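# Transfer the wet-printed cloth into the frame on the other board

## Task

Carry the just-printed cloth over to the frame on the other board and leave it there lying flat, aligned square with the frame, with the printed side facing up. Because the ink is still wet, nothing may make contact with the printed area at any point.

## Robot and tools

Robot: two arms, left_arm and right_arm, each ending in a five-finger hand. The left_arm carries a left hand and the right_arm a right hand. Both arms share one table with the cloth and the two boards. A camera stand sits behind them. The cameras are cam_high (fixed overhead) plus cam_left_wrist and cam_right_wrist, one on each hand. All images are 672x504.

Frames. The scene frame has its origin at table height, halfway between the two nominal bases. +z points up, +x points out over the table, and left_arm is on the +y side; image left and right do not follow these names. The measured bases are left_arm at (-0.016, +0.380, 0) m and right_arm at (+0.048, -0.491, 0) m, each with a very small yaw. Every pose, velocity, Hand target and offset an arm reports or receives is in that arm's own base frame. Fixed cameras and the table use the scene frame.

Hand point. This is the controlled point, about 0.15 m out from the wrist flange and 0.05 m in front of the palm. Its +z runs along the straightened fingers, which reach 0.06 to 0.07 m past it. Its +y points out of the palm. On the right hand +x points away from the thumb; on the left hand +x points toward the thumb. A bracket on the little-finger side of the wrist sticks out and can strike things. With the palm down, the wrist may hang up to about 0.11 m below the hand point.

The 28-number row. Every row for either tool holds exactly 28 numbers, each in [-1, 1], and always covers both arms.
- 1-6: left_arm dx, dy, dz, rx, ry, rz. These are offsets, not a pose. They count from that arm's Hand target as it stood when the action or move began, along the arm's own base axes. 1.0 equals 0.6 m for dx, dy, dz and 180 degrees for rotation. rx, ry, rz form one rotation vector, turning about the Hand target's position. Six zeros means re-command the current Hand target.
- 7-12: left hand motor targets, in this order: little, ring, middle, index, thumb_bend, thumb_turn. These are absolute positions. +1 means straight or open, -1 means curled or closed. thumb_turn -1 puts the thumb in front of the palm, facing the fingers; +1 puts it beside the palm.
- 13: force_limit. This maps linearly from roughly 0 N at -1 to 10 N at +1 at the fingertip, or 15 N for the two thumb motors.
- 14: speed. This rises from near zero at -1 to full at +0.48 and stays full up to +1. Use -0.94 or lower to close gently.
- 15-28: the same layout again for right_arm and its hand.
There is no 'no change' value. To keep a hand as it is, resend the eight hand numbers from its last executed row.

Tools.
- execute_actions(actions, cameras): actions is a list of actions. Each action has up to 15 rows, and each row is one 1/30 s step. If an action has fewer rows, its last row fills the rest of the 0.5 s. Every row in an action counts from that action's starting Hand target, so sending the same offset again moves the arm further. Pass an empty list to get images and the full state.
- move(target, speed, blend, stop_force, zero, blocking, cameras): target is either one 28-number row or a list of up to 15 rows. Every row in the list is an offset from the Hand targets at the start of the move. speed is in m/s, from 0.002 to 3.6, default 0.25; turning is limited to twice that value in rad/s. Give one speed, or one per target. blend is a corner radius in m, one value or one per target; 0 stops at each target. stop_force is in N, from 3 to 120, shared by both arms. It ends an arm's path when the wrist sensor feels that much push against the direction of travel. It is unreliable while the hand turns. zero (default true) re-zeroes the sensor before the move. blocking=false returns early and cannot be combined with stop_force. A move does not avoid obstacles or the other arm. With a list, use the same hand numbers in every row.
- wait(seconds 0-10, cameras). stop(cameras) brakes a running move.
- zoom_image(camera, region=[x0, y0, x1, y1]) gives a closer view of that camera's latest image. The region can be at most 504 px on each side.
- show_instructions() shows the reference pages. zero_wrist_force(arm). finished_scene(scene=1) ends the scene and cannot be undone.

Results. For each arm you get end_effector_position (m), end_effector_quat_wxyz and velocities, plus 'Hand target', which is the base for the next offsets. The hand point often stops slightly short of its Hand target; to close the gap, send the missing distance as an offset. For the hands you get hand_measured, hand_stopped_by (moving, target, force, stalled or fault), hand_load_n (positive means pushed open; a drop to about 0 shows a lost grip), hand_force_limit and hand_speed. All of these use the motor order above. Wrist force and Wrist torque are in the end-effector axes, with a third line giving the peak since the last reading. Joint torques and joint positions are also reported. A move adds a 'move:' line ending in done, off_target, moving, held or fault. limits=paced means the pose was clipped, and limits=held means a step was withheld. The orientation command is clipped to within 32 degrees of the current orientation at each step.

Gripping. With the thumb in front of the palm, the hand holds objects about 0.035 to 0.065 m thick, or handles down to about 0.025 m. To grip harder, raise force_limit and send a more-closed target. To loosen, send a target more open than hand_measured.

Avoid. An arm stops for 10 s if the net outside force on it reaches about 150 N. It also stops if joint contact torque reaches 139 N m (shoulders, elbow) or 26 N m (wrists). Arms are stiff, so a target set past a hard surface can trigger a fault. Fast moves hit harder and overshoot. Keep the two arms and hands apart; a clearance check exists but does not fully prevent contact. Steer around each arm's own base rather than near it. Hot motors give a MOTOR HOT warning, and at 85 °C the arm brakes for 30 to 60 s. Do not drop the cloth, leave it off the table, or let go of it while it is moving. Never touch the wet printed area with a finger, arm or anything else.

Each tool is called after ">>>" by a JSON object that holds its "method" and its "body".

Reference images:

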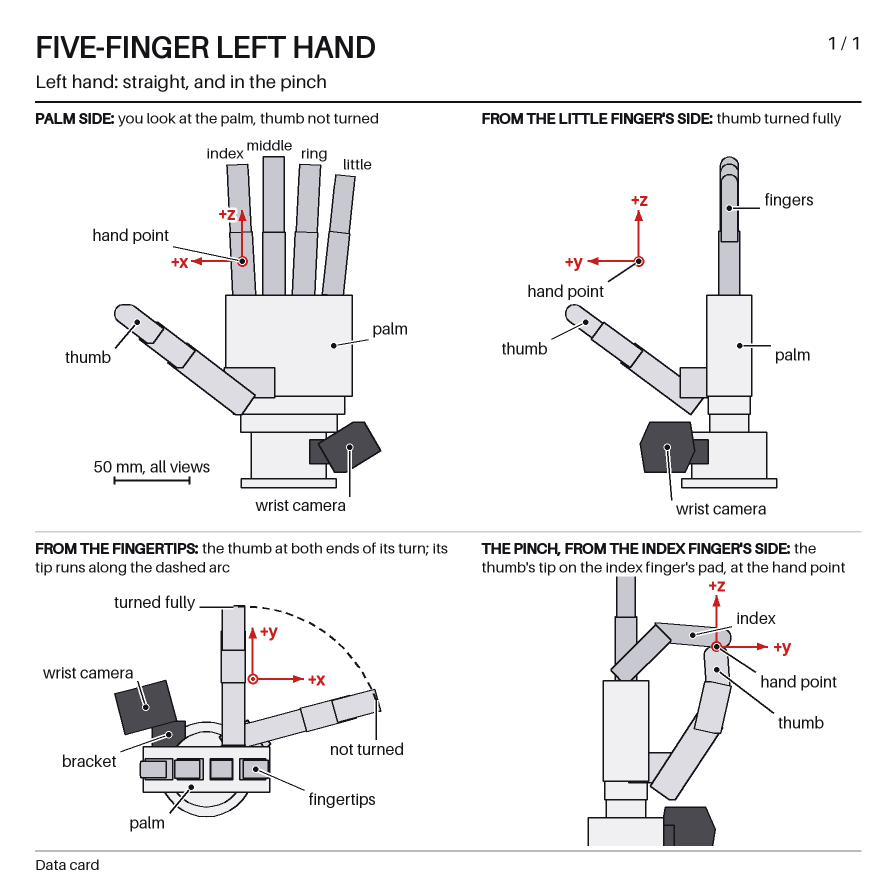

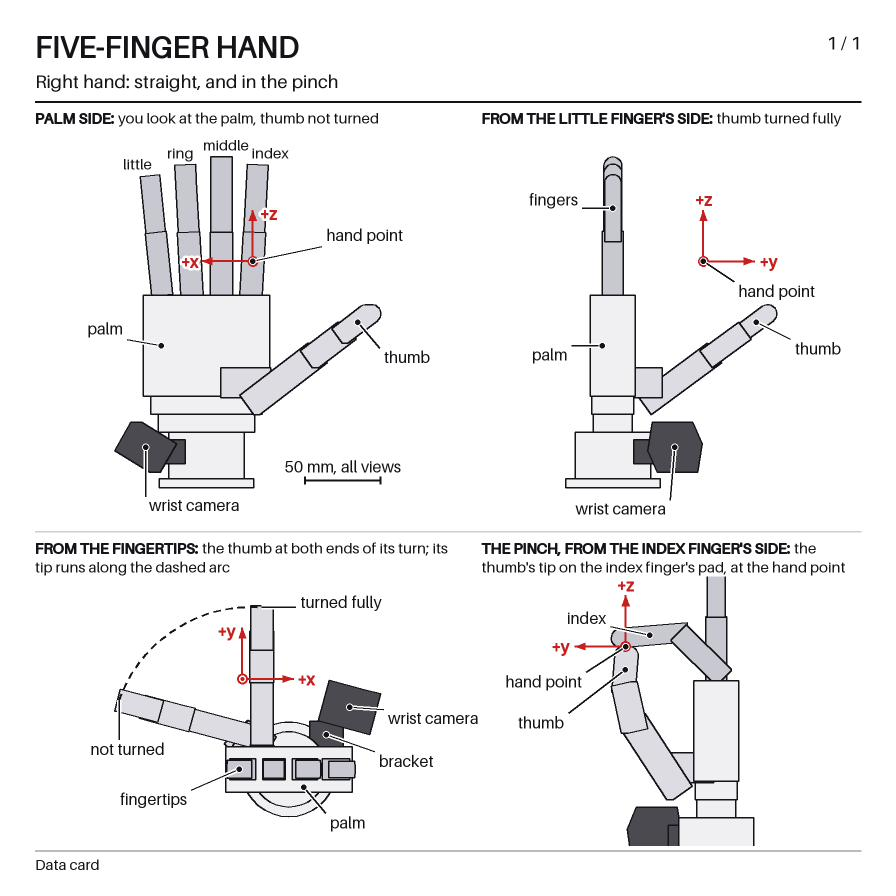

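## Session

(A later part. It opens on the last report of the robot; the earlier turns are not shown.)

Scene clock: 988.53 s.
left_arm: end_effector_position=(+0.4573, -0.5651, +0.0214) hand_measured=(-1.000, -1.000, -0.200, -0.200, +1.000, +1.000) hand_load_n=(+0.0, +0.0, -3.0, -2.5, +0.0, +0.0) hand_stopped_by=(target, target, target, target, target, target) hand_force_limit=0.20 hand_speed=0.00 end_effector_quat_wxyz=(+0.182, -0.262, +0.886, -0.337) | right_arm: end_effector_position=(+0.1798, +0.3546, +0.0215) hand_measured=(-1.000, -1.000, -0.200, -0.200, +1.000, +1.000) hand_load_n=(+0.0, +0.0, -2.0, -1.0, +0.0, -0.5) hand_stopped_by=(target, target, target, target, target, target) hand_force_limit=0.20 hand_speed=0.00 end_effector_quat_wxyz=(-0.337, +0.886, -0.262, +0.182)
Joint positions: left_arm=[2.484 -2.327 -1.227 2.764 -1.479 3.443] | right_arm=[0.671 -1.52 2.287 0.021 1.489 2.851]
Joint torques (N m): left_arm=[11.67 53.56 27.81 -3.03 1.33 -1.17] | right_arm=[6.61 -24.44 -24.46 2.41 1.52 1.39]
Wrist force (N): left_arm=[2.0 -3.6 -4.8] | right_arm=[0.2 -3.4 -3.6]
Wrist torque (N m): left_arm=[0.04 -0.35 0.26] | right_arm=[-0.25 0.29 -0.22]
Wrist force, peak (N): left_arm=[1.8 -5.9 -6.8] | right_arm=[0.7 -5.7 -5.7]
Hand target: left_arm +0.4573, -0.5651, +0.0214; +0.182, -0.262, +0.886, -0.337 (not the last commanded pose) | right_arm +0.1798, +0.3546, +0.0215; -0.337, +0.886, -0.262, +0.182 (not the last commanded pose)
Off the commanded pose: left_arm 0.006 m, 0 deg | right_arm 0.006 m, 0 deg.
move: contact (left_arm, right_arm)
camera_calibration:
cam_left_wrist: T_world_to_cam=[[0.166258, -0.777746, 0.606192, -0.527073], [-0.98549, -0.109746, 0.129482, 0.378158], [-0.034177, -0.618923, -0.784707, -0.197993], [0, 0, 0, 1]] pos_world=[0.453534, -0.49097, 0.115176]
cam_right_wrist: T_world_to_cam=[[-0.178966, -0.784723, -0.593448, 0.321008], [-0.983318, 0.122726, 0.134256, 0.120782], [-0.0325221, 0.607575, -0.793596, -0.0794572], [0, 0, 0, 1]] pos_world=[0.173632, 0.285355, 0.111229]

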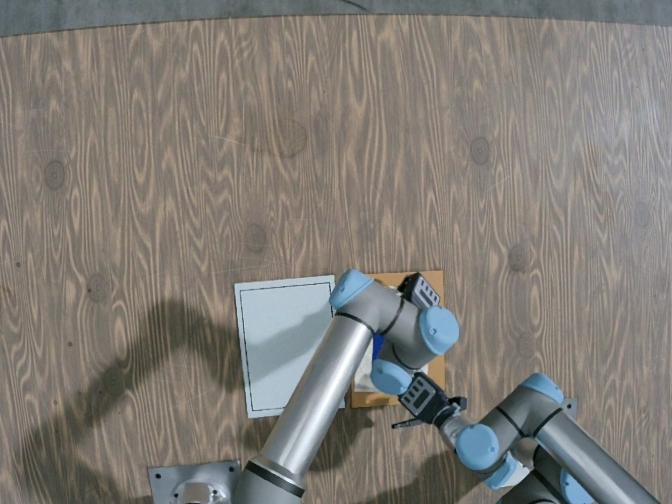

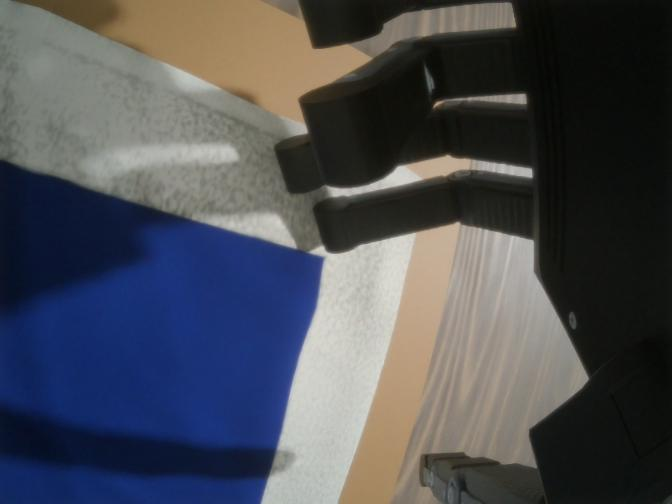

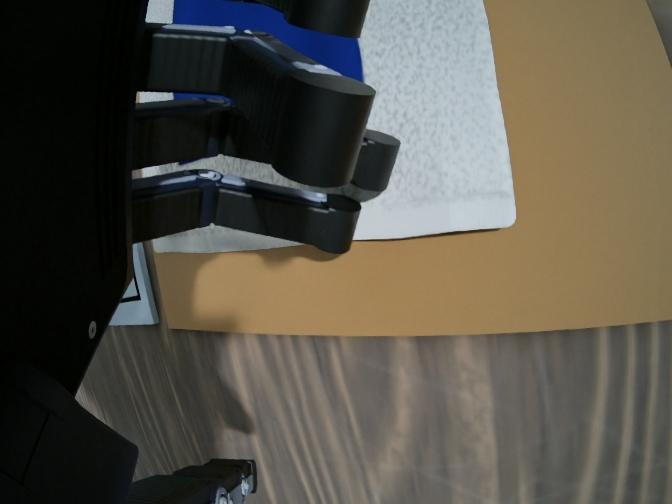

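>>> {"method": "move", "body": {"target": [[0,0,0.01,0,0,0,-1,-1,-0.2,-0.2,1,1,0.2,0,0,0,0.01,0,0,0,-1,-1,-0.2,-0.2,1,1,0.2,0],[0.01,0,0.01,0,0,0,-1,-1,-0.2,-0.2,1,1,0.2,0,0.0158,0,0.01,0,0,0,-1,-1,-0.2,-0.2,1,1,0.2,0]], "speed": 0.05}}

>>> {"method": "move", "body": {"target": [0,0,-0.02,0,0,0,-1,-1,-0.2,-0.2,1,1,0.2,0,0,0,-0.02,0,0,0,-1,-1,-0.2,-0.2,1,1,0.2,0], "speed": 0.008, "stop_force": 7, "cameras": ["cam_left_wrist","cam_right_wrist"]}}

Scene clock: 1027.97 s.
left_arm: end_effector_position=(+0.4632, -0.5651, +0.0274) hand_measured=(-1.000, -1.000, -0.200, -0.200, +1.000, +1.000) hand_load_n=(+0.0, +0.0, +0.0, +0.0, +0.0, -0.5) hand_stopped_by=(target, target, target, target, target, target) hand_force_limit=0.20 hand_speed=0.00 end_effector_quat_wxyz=(+0.182, -0.262, +0.886, -0.337) | right_arm: end_effector_position=(+0.1892, +0.3546, +0.0275) hand_measured=(-1.000, -1.000, -0.200, -0.200, +1.000, +1.000) hand_load_n=(+0.0, +0.0, +0.0, +0.0, +0.0, +0.0) hand_stopped_by=(target, target, target, target, target, target) hand_force_limit=0.20 hand_speed=0.00 end_effector_quat_wxyz=(-0.337, +0.886, -0.262, +0.182)
Joint positions: left_arm=[2.49 -2.33 -1.205 2.744 -1.474 3.447] | right_arm=[0.646 -1.523 2.27 0.043 1.471 2.834]
Joint torques (N m): left_arm=[12.74 38.95 30.19 -2.78 1.91 2.1] | right_arm=[-6.02 -9.84 -25.96 2.29 -1.71 -1.92]
Wrist force (N): left_arm=[3.1 1.3 -0.4] | right_arm=[-1.0 0.6 0.4]
Wrist torque (N m): left_arm=[0.03 -0.31 0.21] | right_arm=[-0.27 0.25 -0.07]
Wrist force, peak (N): left_arm=[1.8 -4.2 -5.5] | right_arm=[0.2 -3.9 -3.9]
Hand target: left_arm +0.4633, -0.5651, +0.0274; +0.182, -0.262, +0.886, -0.337 | right_arm +0.1893, +0.3546, +0.0275; -0.337, +0.886, -0.262, +0.182
Off the commanded pose: left_arm 0.000 m, 0 deg | right_arm 0.000 m, 0 deg.
move: done

Scene clock: 1030.07 s.
left_arm: end_effector_position=(+0.4633, -0.5652, +0.0214) hand_measured=(-1.000, -1.000, -0.200, -0.200, +1.000, +1.000) hand_load_n=(+0.0, +0.0, -4.0, -2.5, +0.0, +0.0) hand_stopped_by=(target, target, target, target, target, target) hand_force_limit=0.20 hand_speed=0.00 end_effector_quat_wxyz=(+0.182, -0.262, +0.886, -0.337) | right_arm: end_effector_position=(+0.1893, +0.3546, +0.0214) hand_measured=(-1.000, -1.000, -0.200, -0.200, +1.000, +1.000) hand_load_n=(+0.0, +0.0, -2.5, -1.5, +0.0, +0.0) hand_stopped_by=(target, target, target, target, target, target) hand_force_limit=0.20 hand_speed=0.00 end_effector_quat_wxyz=(-0.337, +0.886, -0.262, +0.182)
Joint positions: left_arm=[2.49 -2.336 -1.211 2.756 -1.474 3.447] | right_arm=[0.646 -1.51 2.277 0.022 1.471 2.833]
Joint torques (N m): left_arm=[12.13 51.06 26.79 -3.59 1.26 2.21] | right_arm=[-3.43 -24.3 -22.68 3.04 -0.87 -1.92]
Wrist force (N): left_arm=[2.2 -4.1 -5.6] | right_arm=[0.2 -4.6 -4.8]
Wrist torque (N m): left_arm=[0.05 -0.40 0.28] | right_arm=[-0.23 0.31 -0.12]
Wrist force, peak (N): left_arm=[1.3 -6.2 -7.4] | right_arm=[0.9 -7.0 -7.0]
Hand target: left_arm +0.4633, -0.5652, +0.0214; +0.182, -0.262, +0.886, -0.337 (not the last commanded pose) | right_arm +0.1893, +0.3546, +0.0214; -0.337, +0.886, -0.262, +0.182 (not the last commanded pose)
Off the commanded pose: left_arm 0.006 m, 0 deg | right_arm 0.006 m, 0 deg.
move: contact (left_arm, right_arm)
camera_calibration:
cam_left_wrist: T_world_to_cam=[[0.166261, -0.777688, 0.606266, -0.528052], [-0.985493, -0.1098, 0.129413, 0.384053], [-0.034075, -0.618987, -0.784661, -0.197871], [0, 0, 0, 1]] pos_world=[0.459534, -0.49097, 0.115176]
cam_right_wrist: T_world_to_cam=[[-0.17891, -0.784683, -0.593518, 0.322634], [-0.983328, 0.122673, 0.13423, 0.130157], [-0.032519, 0.607638, -0.793548, -0.0792513], [0, 0, 0, 1]] pos_world=[0.183132, 0.285355, 0.111129]
Images, in order (width x height): cam_left_wrist 672x504, cam_right_wrist 672x504.

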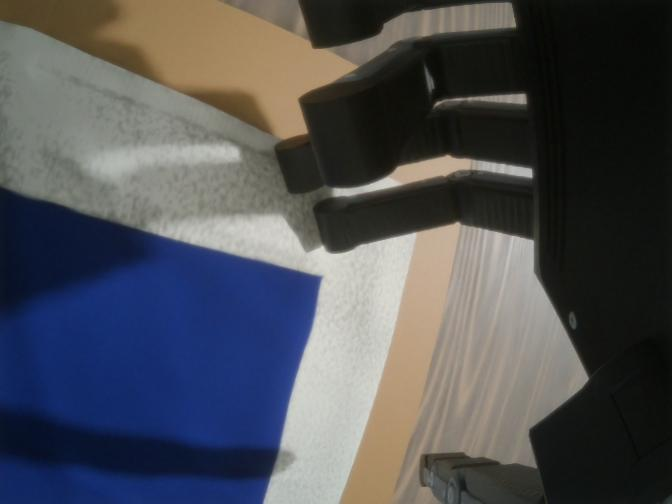

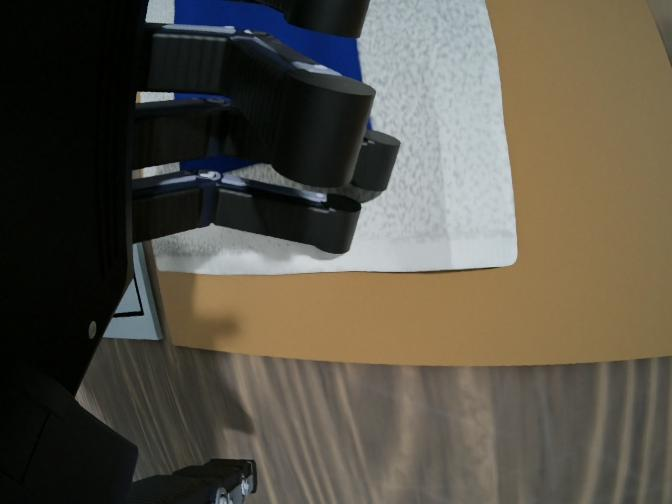

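>>> {"method": "zoom_image", "body": {"camera": "cam_right_wrist", "region": [280, 60, 480, 280]}}

Scaled by 2.291 from the camera's 672x504 image, which has a finer 960x720 frame.

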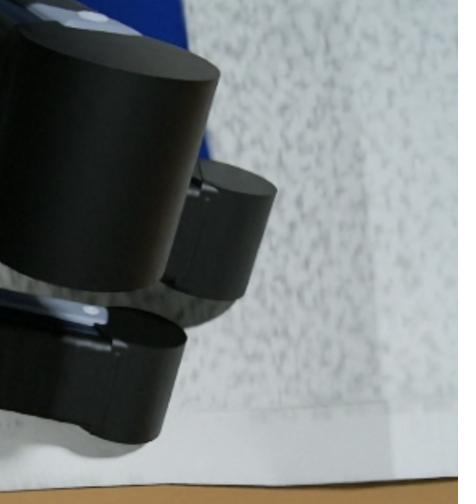

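>>> {"method": "move", "body": {"target": [0.002,0.0348,0,0,0,0.0028,-1,-1,-0.2,-0.2,1,1,0.2,0,-0.0003,0.0317,0,0,0,0.0028,-1,-1,-0.2,-0.2,1,1,0.2,0], "speed": 0.04, "cameras": ["all"]}}

Scene clock: 1066.83 s.
left_arm: end_effector_position=(+0.4645, -0.5444, +0.0214) hand_measured=(-1.000, -1.000, -0.200, -0.200, +1.000, +1.000) hand_load_n=(+0.0, +0.0, -2.5, -1.0, +0.0, +0.0) hand_stopped_by=(target, target, target, target, target, target) hand_force_limit=0.20 hand_speed=0.00 end_effector_quat_wxyz=(+0.183, -0.266, +0.885, -0.336) end_effector_velocity=(-0.001, +0.001, -0.001) end_effector_angular_velocity=(+0.001, +0.002, +0.000) | right_arm: end_effector_position=(+0.1891, +0.3736, +0.0214) hand_measured=(-1.000, -1.000, -0.200, -0.200, +1.000, +1.000) hand_load_n=(+0.0, +0.0, -4.0, -2.5, +0.0, +0.0) hand_stopped_by=(target, target, target, target, target, target) hand_force_limit=0.20 hand_speed=0.00 end_effector_quat_wxyz=(-0.338, +0.887, -0.258, +0.181)
Joint positions: left_arm=[2.519 -2.301 -1.274 2.783 -1.46 3.461] | right_arm=[0.702 -1.469 2.23 0.025 1.504 2.867]
Joint velocities: left_arm=[0.001 0.002 -0.005 0 0.001 0.001] | right_arm=[within noise]
Joint torques (N m): left_arm=[13.85 51.16 2.74 0.54 1.06 2.18] | right_arm=[8.58 -9.57 -24.69 1.96 1.02 1.34]
Wrist force (N): left_arm=[4.0 -5.5 -4.0] | right_arm=[2.1 -2.3 -6.4]
Wrist torque (N m): left_arm=[0.06 -0.32 0.26] | right_arm=[-0.32 0.31 -0.21]
Wrist force, peak (N): left_arm=[3.9 -6.1 -4.6] | right_arm=[2.2 -2.5 -6.8]
Hand target: left_arm +0.4645, -0.5443, +0.0214; +0.183, -0.266, +0.885, -0.336 | right_arm +0.1891, +0.3736, +0.0214; -0.338, +0.887, -0.258, +0.181
Off the commanded pose: left_arm 0.000 m, 0 deg | right_arm 0.000 m, 0 deg.
move: done
camera_calibration:
cam_left_wrist: T_world_to_cam=[[0.173104, -0.776232, 0.606217, -0.514449], [-0.984487, -0.118472, 0.12942, 0.382379], [-0.0286403, -0.619216, -0.784698, -0.187593], [0, 0, 0, 1]] pos_world=[0.460128, -0.470191, 0.115176]
cam_right_wrist: T_world_to_cam=[[-0.172054, -0.786227, -0.593501, 0.336802], [-0.98436, 0.114067, 0.134255, 0.131113], [-0.0378556, 0.607318, -0.793556, -0.0896738], [0, 0, 0, 1]] pos_world=[0.183615, 0.304308, 0.111129]

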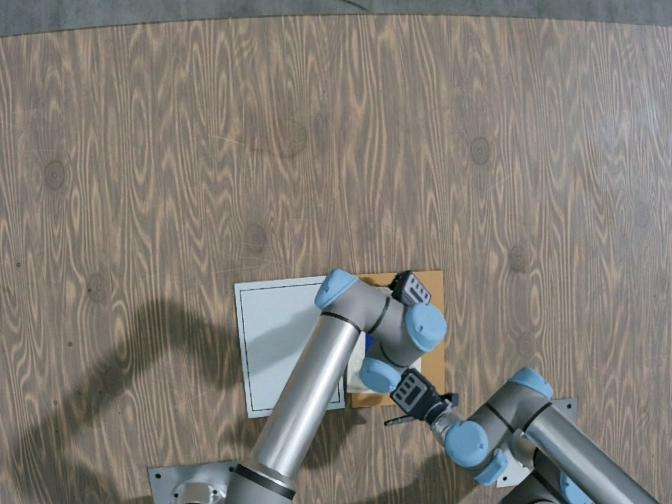

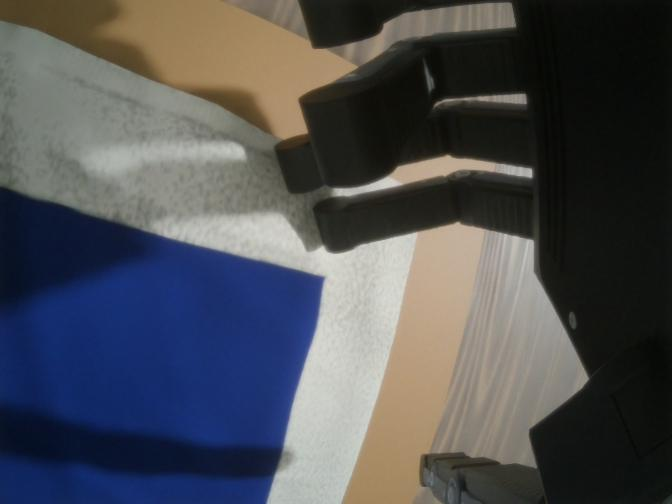

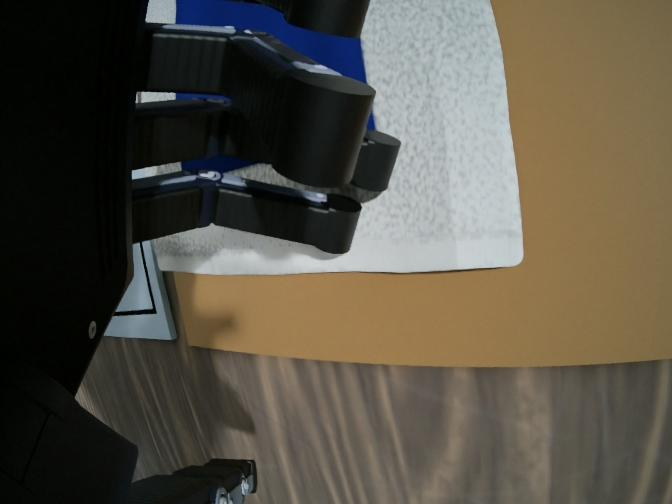

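>>> {"method": "zoom_image", "body": {"camera": "cam_high", "region": [320, 320, 420, 420]}}

>>> {"method": "move", "body": {"target": [0.003,0.0525,0,0,0,0.0042,-1,-1,-0.2,-0.2,1,1,0.2,0,-0.0004,0.0475,0,0,0,0.0042,-1,-1,-0.2,-0.2,1,1,0.2,0], "speed": 0.04, "cameras": ["all"]}}

>>> {"method": "zoom_image", "body": {"camera": "cam_high", "region": [300, 320, 420, 420]}}

Scaled by 5.040.

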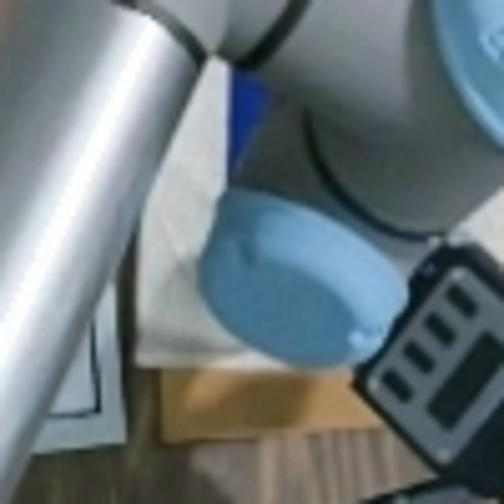

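Scene clock: 1076.03 s.
left_arm: end_effector_position=(+0.4663, -0.5129, +0.0214) hand_measured=(-1.000, -1.000, -0.200, -0.200, +1.000, +1.000) hand_load_n=(+0.0, +0.0, -2.0, -1.0, +0.0, +0.0) hand_stopped_by=(target, target, target, target, target, target) hand_force_limit=0.20 hand_speed=0.00 end_effector_quat_wxyz=(+0.186, -0.271, +0.883, -0.335) | right_arm: end_effector_position=(+0.1889, +0.4020, +0.0214) hand_measured=(-1.000, -1.000, -0.200, -0.200, +1.000, +1.000) hand_load_n=(+0.0, +0.0, -4.5, -3.0, +0.0, +0.0) hand_stopped_by=(target, target, target, target, target, target) hand_force_limit=0.20 hand_speed=0.00 end_effector_quat_wxyz=(-0.339, +0.888, -0.252, +0.179)
Joint positions: left_arm=[2.564 -2.251 -1.363 2.819 -1.438 3.484] | right_arm=[0.774 -1.408 2.157 0.036 1.546 2.908]
Joint torques (N m): left_arm=[14.05 51.39 3.36 0.56 1.02 2.27] | right_arm=[6.93 -10.91 -24.13 2.04 1.25 1.33]
Wrist force (N): left_arm=[3.9 -5.0 -3.9] | right_arm=[2.6 -2.7 -7.1]
Wrist torque (N m): left_arm=[0.08 -0.34 0.26] | right_arm=[-0.30 0.29 -0.20]
Wrist force, peak (N): left_arm=[4.0 -6.3 -4.4] | right_arm=[2.6 -2.8 -7.3]
Hand target: left_arm +0.4663, -0.5128, +0.0214; +0.186, -0.271, +0.883, -0.335 | right_arm +0.1889, +0.4021, +0.0214; -0.339, +0.888, -0.252, +0.179
Off the commanded pose: left_arm 0.000 m, 0 deg | right_arm 0.000 m, 0 deg.
move: done
camera_calibration:
cam_left_wrist: T_world_to_cam=[[0.183321, -0.773848, 0.606261, -0.493905], [-0.98284, -0.131425, 0.129435, 0.380429], [-0.0204851, -0.619586, -0.784661, -0.172072], [0, 0, 0, 1]] pos_world=[0.460918, -0.438822, 0.115176]
cam_right_wrist: T_world_to_cam=[[-0.161664, -0.788446, -0.59348, 0.358012], [-0.98578, 0.101074, 0.134248, 0.13313], [-0.0458614, 0.606743, -0.793574, -0.105185], [0, 0, 0, 1]] pos_world=[0.184291, 0.332637, 0.111129]

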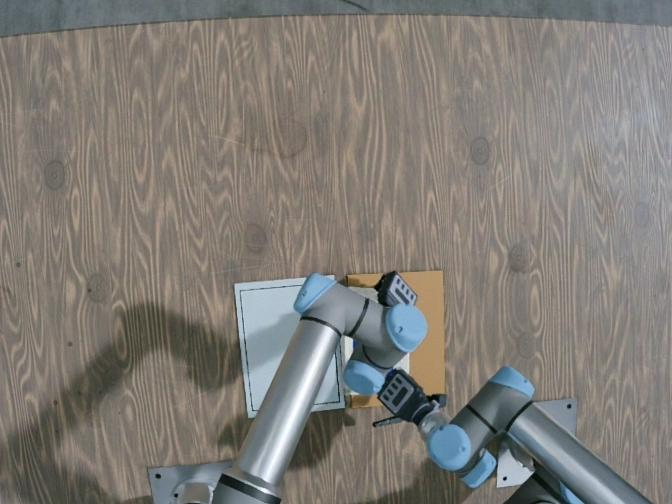

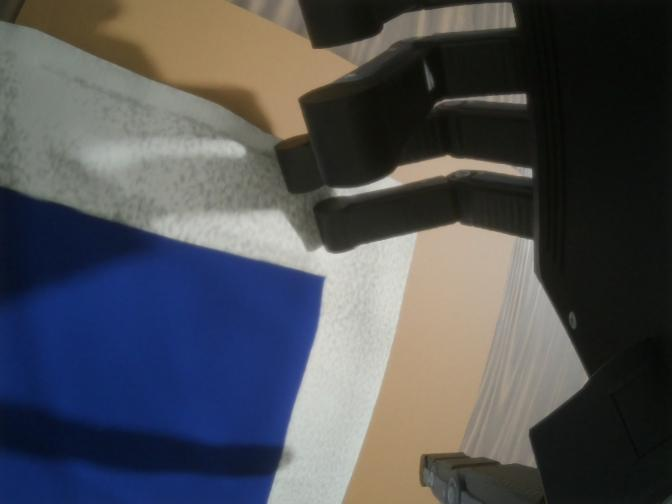

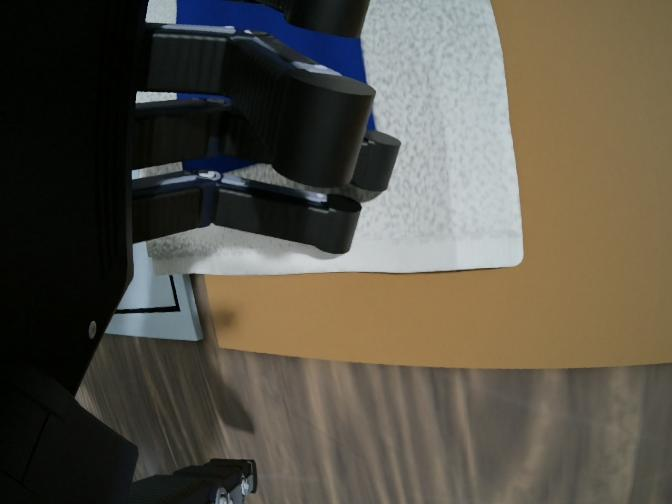

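Scaled by 4.200.

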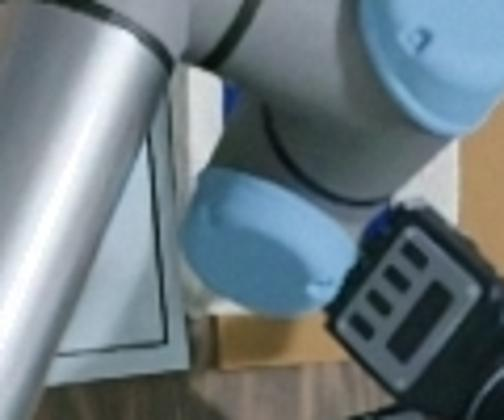

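>>> {"method": "zoom_image", "body": {"camera": "cam_right_wrist", "region": [130, 180, 290, 360]}}

>>> {"method": "zoom_image", "body": {"camera": "cam_high", "region": [330, 330, 390, 400]}}

Scaled by 2.800 from the camera's 672x504 image, which has a finer 960x720 frame.

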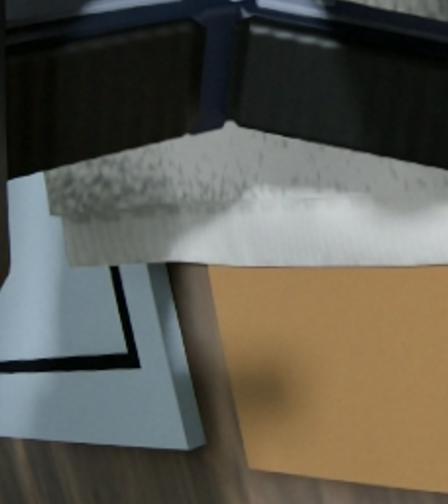

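Scaled by 7.200.

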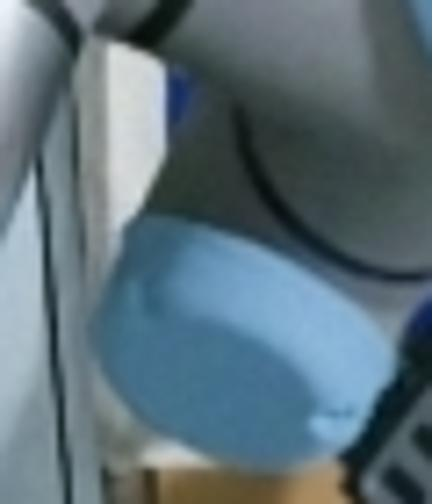

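>>> {"method": "zoom_image", "body": {"camera": "cam_high", "region": [310, 255, 420, 350]}}

Scaled by 4.582.

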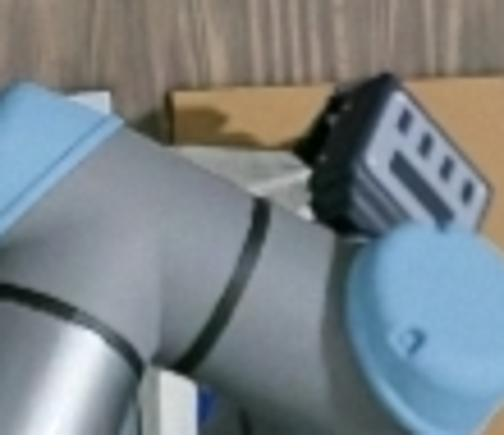

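>>> {"method": "move", "body": {"target": [0.003,0.0525,0,0,0,0.0042,-1,-1,-0.2,-0.2,1,1,0.2,0,-0.0004,0.0475,0,0,0,0.0042,-1,-1,-0.2,-0.2,1,1,0.2,0], "speed": 0.04, "cameras": ["all"]}}

>>> {"method": "zoom_image", "body": {"camera": "cam_high", "region": [290, 260, 420, 390]}}

Scene clock: 1100.00 s.
left_arm: end_effector_position=(+0.4681, -0.4814, +0.0214) hand_measured=(-1.000, -1.000, -0.200, -0.200, +1.000, +1.000) hand_load_n=(+0.5, +0.0, -2.0, -1.0, +0.0, +0.0) hand_stopped_by=(target, target, target, target, target, target) hand_force_limit=0.20 hand_speed=0.00 end_effector_quat_wxyz=(+0.188, -0.277, +0.881, -0.333) | right_arm: end_effector_position=(+0.1887, +0.4305, +0.0214) hand_measured=(-1.000, -1.000, -0.200, -0.200, +1.000, +1.000) hand_load_n=(+0.0, +0.0, -4.5, -3.5, +0.0, +0.0) hand_stopped_by=(target, target, target, target, target, target) hand_force_limit=0.20 hand_speed=0.00 end_effector_quat_wxyz=(-0.340, +0.890, -0.247, +0.177)
Joint positions: left_arm=[2.613 -2.206 -1.443 2.851 -1.413 3.51] | right_arm=[0.834 -1.35 2.082 0.052 1.58 2.942]
Joint torques (N m): left_arm=[15.25 49.28 0.84 0.69 1.27 2.17] | right_arm=[7.58 -13.99 -24.46 1.84 1.18 1.58]
Wrist force (N): left_arm=[4.0 -4.3 -3.7] | right_arm=[2.9 -3.3 -8.1]
Wrist torque (N m): left_arm=[0.12 -0.37 0.26] | right_arm=[-0.32 0.27 -0.23]
Wrist force, peak (N): left_arm=[4.2 -5.3 -4.0] | right_arm=[2.9 -3.3 -8.1]
Hand target: left_arm +0.4681, -0.4813, +0.0214; +0.188, -0.277, +0.881, -0.333 | right_arm +0.1887, +0.4306, +0.0214; -0.340, +0.890, -0.247, +0.177
Off the commanded pose: left_arm 0.000 m, 0 deg | right_arm 0.000 m, 0 deg.
move: done
camera_calibration:
cam_left_wrist: T_world_to_cam=[[0.193467, -0.77138, 0.606253, -0.473376], [-0.981029, -0.144331, 0.129421, 0.379251], [-0.0123316, -0.619791, -0.78467, -0.156405], [0, 0, 0, 1]] pos_world=[0.46171, -0.407354, 0.115176]
cam_right_wrist: T_world_to_cam=[[-0.15119, -0.790481, -0.593532, 0.379338], [-0.987036, 0.0880046, 0.134219, 0.135878], [-0.0538644, 0.606131, -0.793539, -0.120704], [0, 0, 0, 1]] pos_world=[0.184967, 0.361065, 0.111129]

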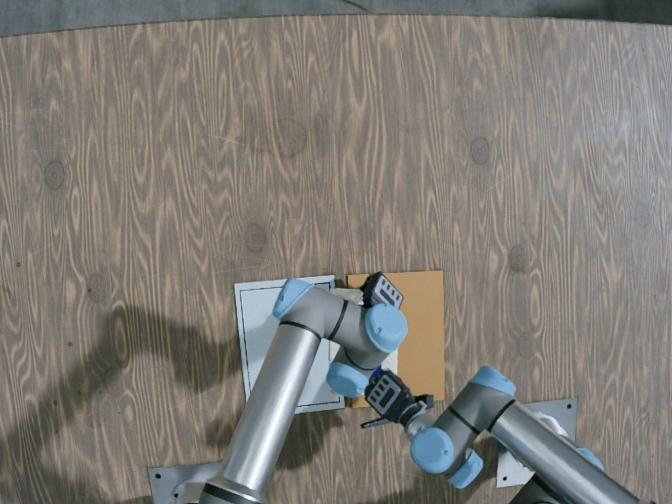

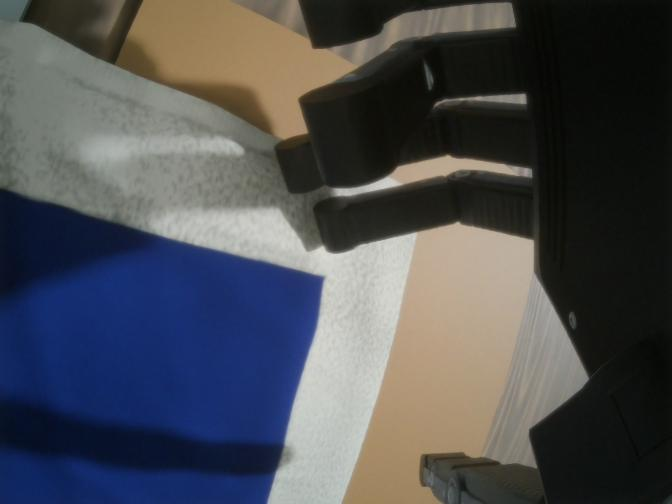

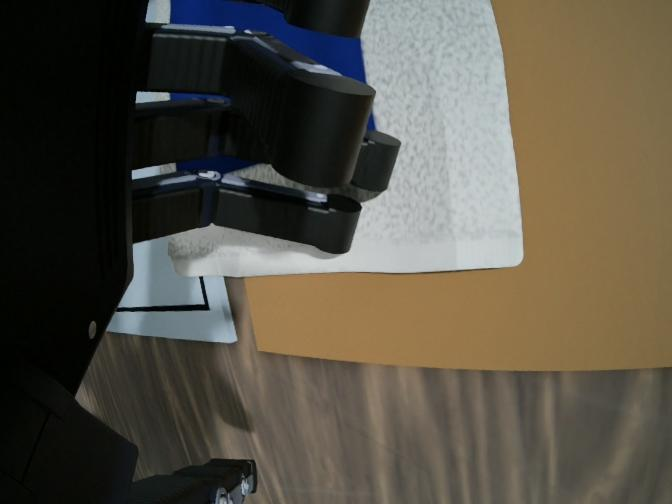

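Scaled by 3.877.

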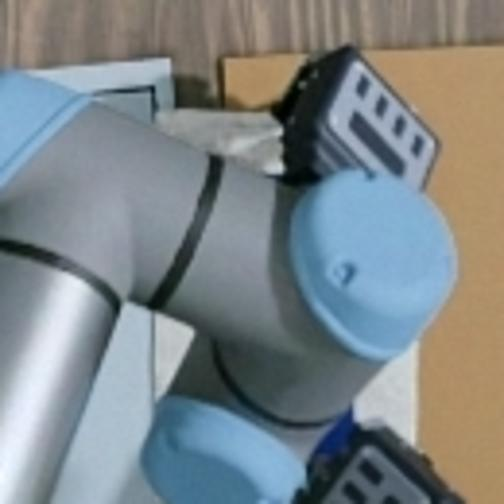

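>>> {"method": "zoom_image", "body": {"camera": "cam_right_wrist", "region": [130, 180, 290, 360]}}

>>> {"method": "zoom_image", "body": {"camera": "cam_high", "region": [315, 275, 385, 345]}}

Scaled by 2.800 from the camera's 672x504 image, which has a finer 960x720 frame.

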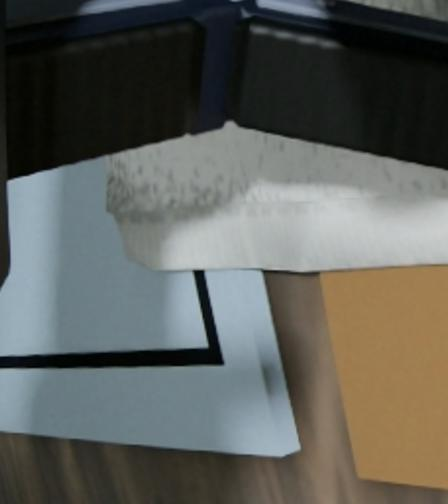

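Scaled by 7.200.

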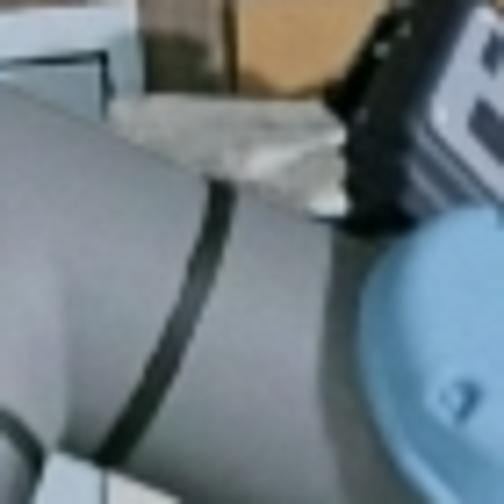

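>>> {"method": "zoom_image", "body": {"camera": "cam_right_wrist", "region": [135, 215, 245, 300]}}

Scaled by 4.582 from the camera's 672x504 image, which has a finer 960x720 frame.

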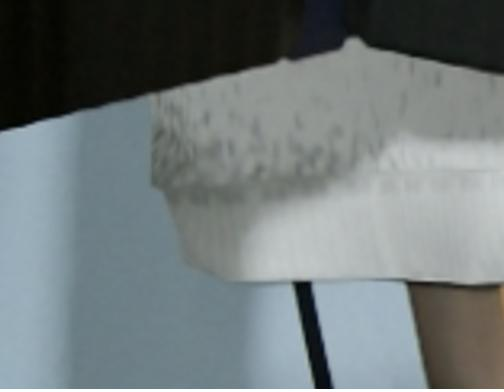

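>>> {"method": "move", "body": {"target": [-0.0028,-0.0916,0,0,0,0,-1,-1,-0.2,-0.2,1,1,0.2,0,0.0031,-0.0916,0,0,0,0,-1,-1,-0.2,-0.2,1,1,0.2,0], "speed": 0.05, "cameras": ["all"]}}

>>> {"method": "zoom_image", "body": {"camera": "cam_right_wrist", "region": [110, 180, 270, 360]}}

>>> {"method": "zoom_image", "body": {"camera": "cam_high", "region": [315, 265, 405, 400]}}

Scene clock: 1186.43 s.
left_arm: end_effector_position=(+0.4664, -0.5362, +0.0214) hand_measured=(-1.000, -1.000, -0.200, -0.200, +1.000, +1.000) hand_load_n=(+0.0, +0.0, -5.0, -4.0, +0.0, +0.0) hand_stopped_by=(target, target, target, target, target, target) hand_force_limit=0.20 hand_speed=0.00 end_effector_quat_wxyz=(+0.188, -0.277, +0.881, -0.333) | right_arm: end_effector_position=(+0.1905, +0.3758, +0.0214) hand_measured=(-1.000, -1.000, -0.200, -0.200, +1.000, +1.000) hand_load_n=(+0.0, +0.0, -2.0, -0.5, +0.0, +0.0) hand_stopped_by=(target, target, target, target, target, target) hand_force_limit=0.20 hand_speed=0.00 end_effector_quat_wxyz=(-0.340, +0.890, -0.247, +0.177)
Joint positions: left_arm=[2.527 -2.289 -1.295 2.794 -1.473 3.448] | right_arm=[0.692 -1.464 2.225 0.028 1.479 2.841]
Joint torques (N m): left_arm=[-14.73 30.5 29.17 -2.63 -1.04 -2.17] | right_arm=[-4.53 -24.95 -0.83 0.21 -0.58 -2.19]
Wrist force (N): left_arm=[0.5 -1.8 -6.5] | right_arm=[-2.0 -7.8 -4.2]
Wrist torque (N m): left_arm=[-0.04 -0.38 0.36] | right_arm=[-0.21 0.28 -0.10]
Wrist force, peak (N): left_arm=[3.6 -4.7 -3.8] | right_arm=[-1.7 -10.3 -5.5]
Hand target: left_arm +0.4664, -0.5363, +0.0214; +0.188, -0.277, +0.881, -0.333 | right_arm +0.1905, +0.3757, +0.0214; -0.340, +0.890, -0.247, +0.177
Off the commanded pose: left_arm 0.000 m, 0 deg | right_arm 0.000 m, 0 deg.
move: done
camera_calibration:
cam_left_wrist: T_world_to_cam=[[0.193483, -0.771366, 0.606266, -0.515341], [-0.981027, -0.144405, 0.129354, 0.369744], [-0.0122315, -0.619792, -0.784671, -0.190436], [0, 0, 0, 1]] pos_world=[0.460109, -0.462154, 0.115176]
cam_right_wrist: T_world_to_cam=[[-0.151185, -0.790529, -0.59347, 0.336378], [-0.987037, 0.088009, 0.134213, 0.142468], [-0.0538682, 0.606068, -0.793587, -0.087427], [0, 0, 0, 1]] pos_world=[0.186767, 0.306365, 0.111128]

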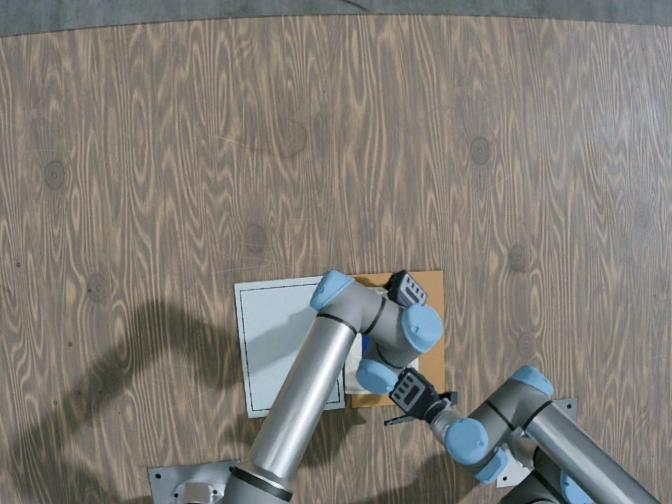

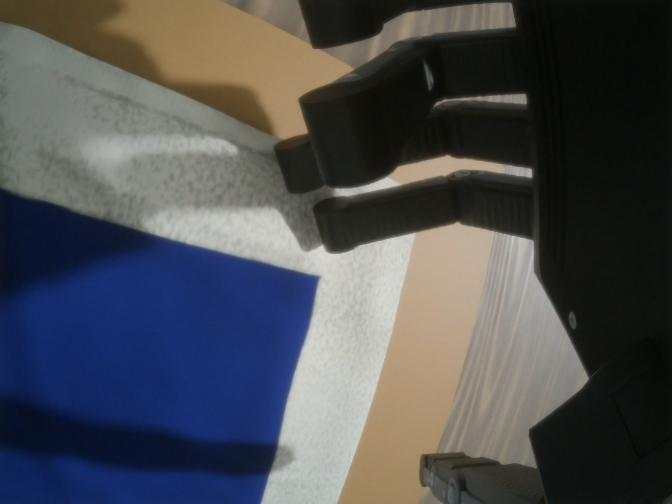

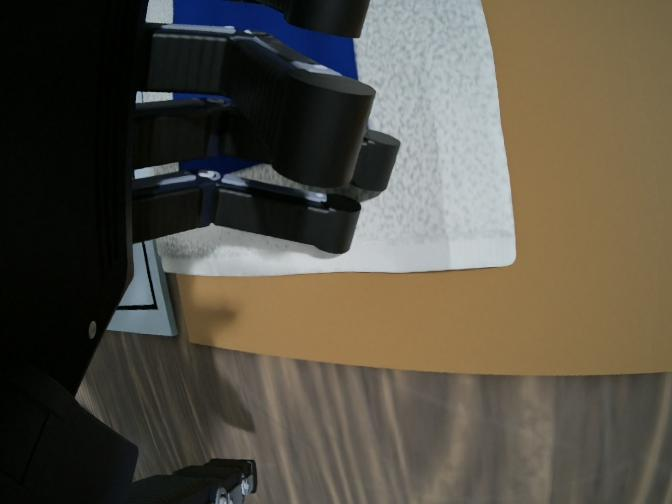

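Scaled by 2.800 from the camera's 672x504 image, which has a finer 960x720 frame.

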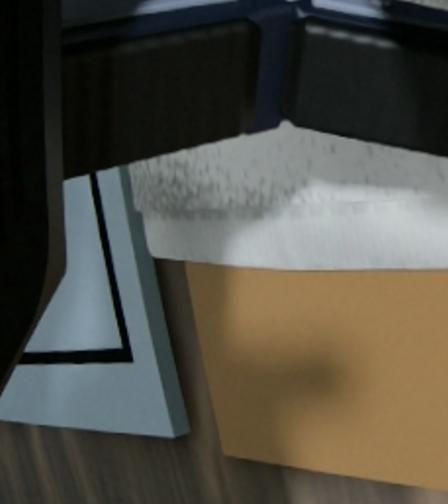

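Scaled by 3.733.

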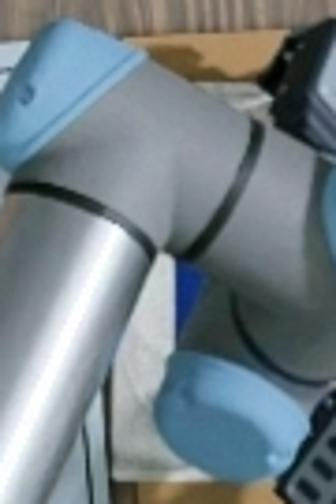

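>>> {"method": "move", "body": {"target": [[0,0,0.12,0,0,0,-1,-1,-0.2,-0.2,1,1,0.2,0,0,0,0.12,0,0,0,-1,-1,-0.2,-0.2,1,1,0.2,0],[-0.05,0.42,0.16,0,0,0,-1,-1,-0.2,-0.2,1,1,0.2,0,0.1997,-0.2313,0.12,0,0,0,-1,-1,-0.2,-0.2,1,1,0.2,0],[-0.05,0.42,0.16,0,0,0,-1,-1,-0.2,-0.2,1,1,0.2,0,0.1997,-0.2313,-0.004,0,0,0,-1,-1,-0.2,-0.2,1,1,0.2,0]], "speed": 0.2, "blend": [0.02,0.01,0], "cameras": ["all"]}}

>>> {"method": "zoom_image", "body": {"camera": "cam_high", "region": [230, 255, 460, 430]}}

Scene clock: 1217.03 s.
left_arm: end_effector_position=(+0.4364, -0.2843, +0.1174) hand_measured=(-1.000, -1.000, -0.200, -0.200, +1.000, +1.000) hand_load_n=(+0.0, +0.0, +0.0, +0.0, +0.0, +0.0) hand_stopped_by=(target, target, target, target, target, target) hand_force_limit=0.20 hand_speed=0.00 end_effector_quat_wxyz=(+0.188, -0.277, +0.881, -0.333) | right_arm: end_effector_position=(+0.3103, +0.2369, +0.0191) hand_measured=(-1.000, -1.000, -0.200, -0.200, +1.000, +1.000) hand_load_n=(+0.0, +0.0, +0.0, +0.0, +0.0, +0.0) hand_stopped_by=(target, target, target, target, target, target) hand_force_limit=0.20 hand_speed=0.00 end_effector_quat_wxyz=(-0.340, +0.890, -0.247, +0.177)
Joint positions: left_arm=[3.008 -1.806 -1.79 2.709 -1.148 3.817] | right_arm=[-0.019 -1.459 2.281 0.159 1.015 2.265]
Joint torques (N m): left_arm=[12.36 38.37 5.14 -3.11 2.22 1.89] | right_arm=[8.43 -10.25 -2.83 -0.29 0.95 1.37]
Wrist force (N): left_arm=[3.0 1.2 -0.7] | right_arm=[-0.8 0.6 0.3]
Wrist torque (N m): left_arm=[0.01 -0.32 0.21] | right_arm=[-0.24 0.22 -0.22]
Wrist force, peak (N): left_arm=[0.6 -1.7 -6.7] | right_arm=[-2.0 -7.9 -4.2]
Hand target: left_arm +0.4364, -0.2843, +0.1174; +0.188, -0.277, +0.881, -0.333 | right_arm +0.3103, +0.2369, +0.0190; -0.340, +0.890, -0.247, +0.177
Off the commanded pose: left_arm 0.000 m, 0 deg | right_arm 0.000 m, 0 deg.
move: done
camera_calibration:
cam_left_wrist: T_world_to_cam=[[0.193483, -0.771366, 0.606266, -0.373431], [-0.981027, -0.144405, 0.129354, 0.364271], [-0.0122315, -0.619792, -0.784671, 0.040651], [0, 0, 0, 1]] pos_world=[0.430109, -0.210254, 0.211176]
cam_right_wrist: T_world_to_cam=[[-0.151185, -0.790529, -0.59347, 0.24332], [-0.987037, 0.088009, 0.134213, 0.273248], [-0.0538682, 0.606068, -0.793587, 0.00138396], [0, 0, 0, 1]] pos_world=[0.306567, 0.167465, 0.108828]

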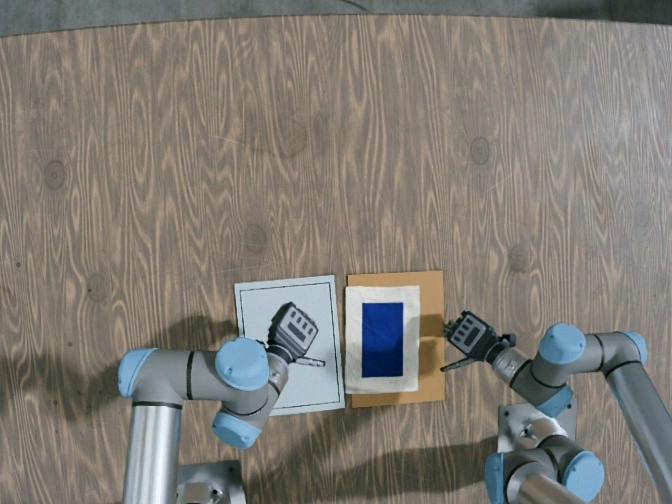

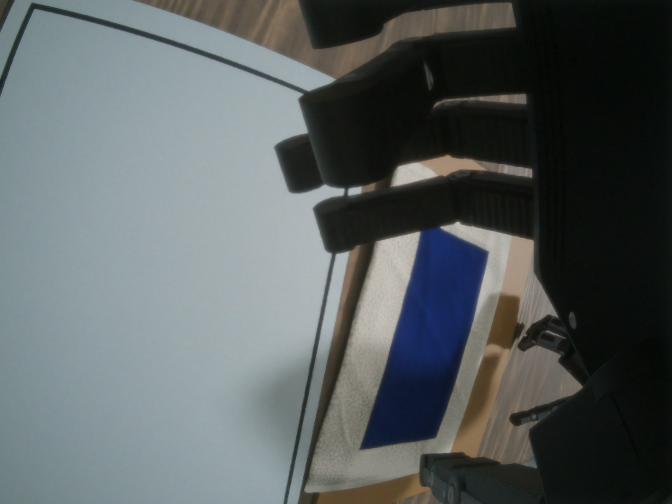

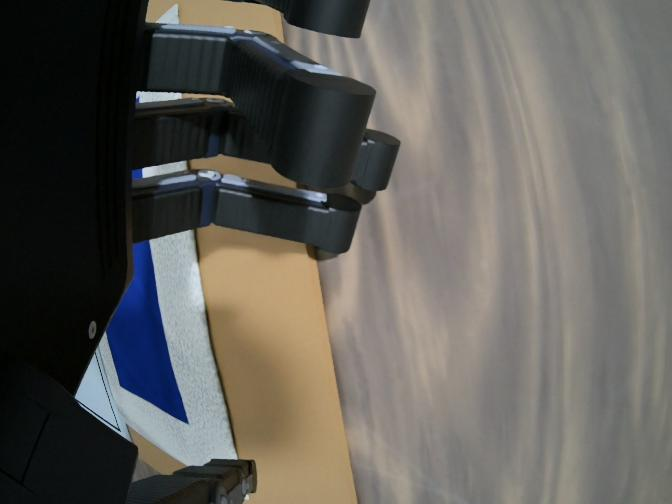

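Scaled by 2.191.

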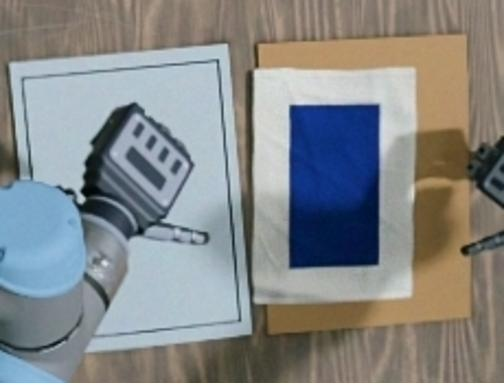

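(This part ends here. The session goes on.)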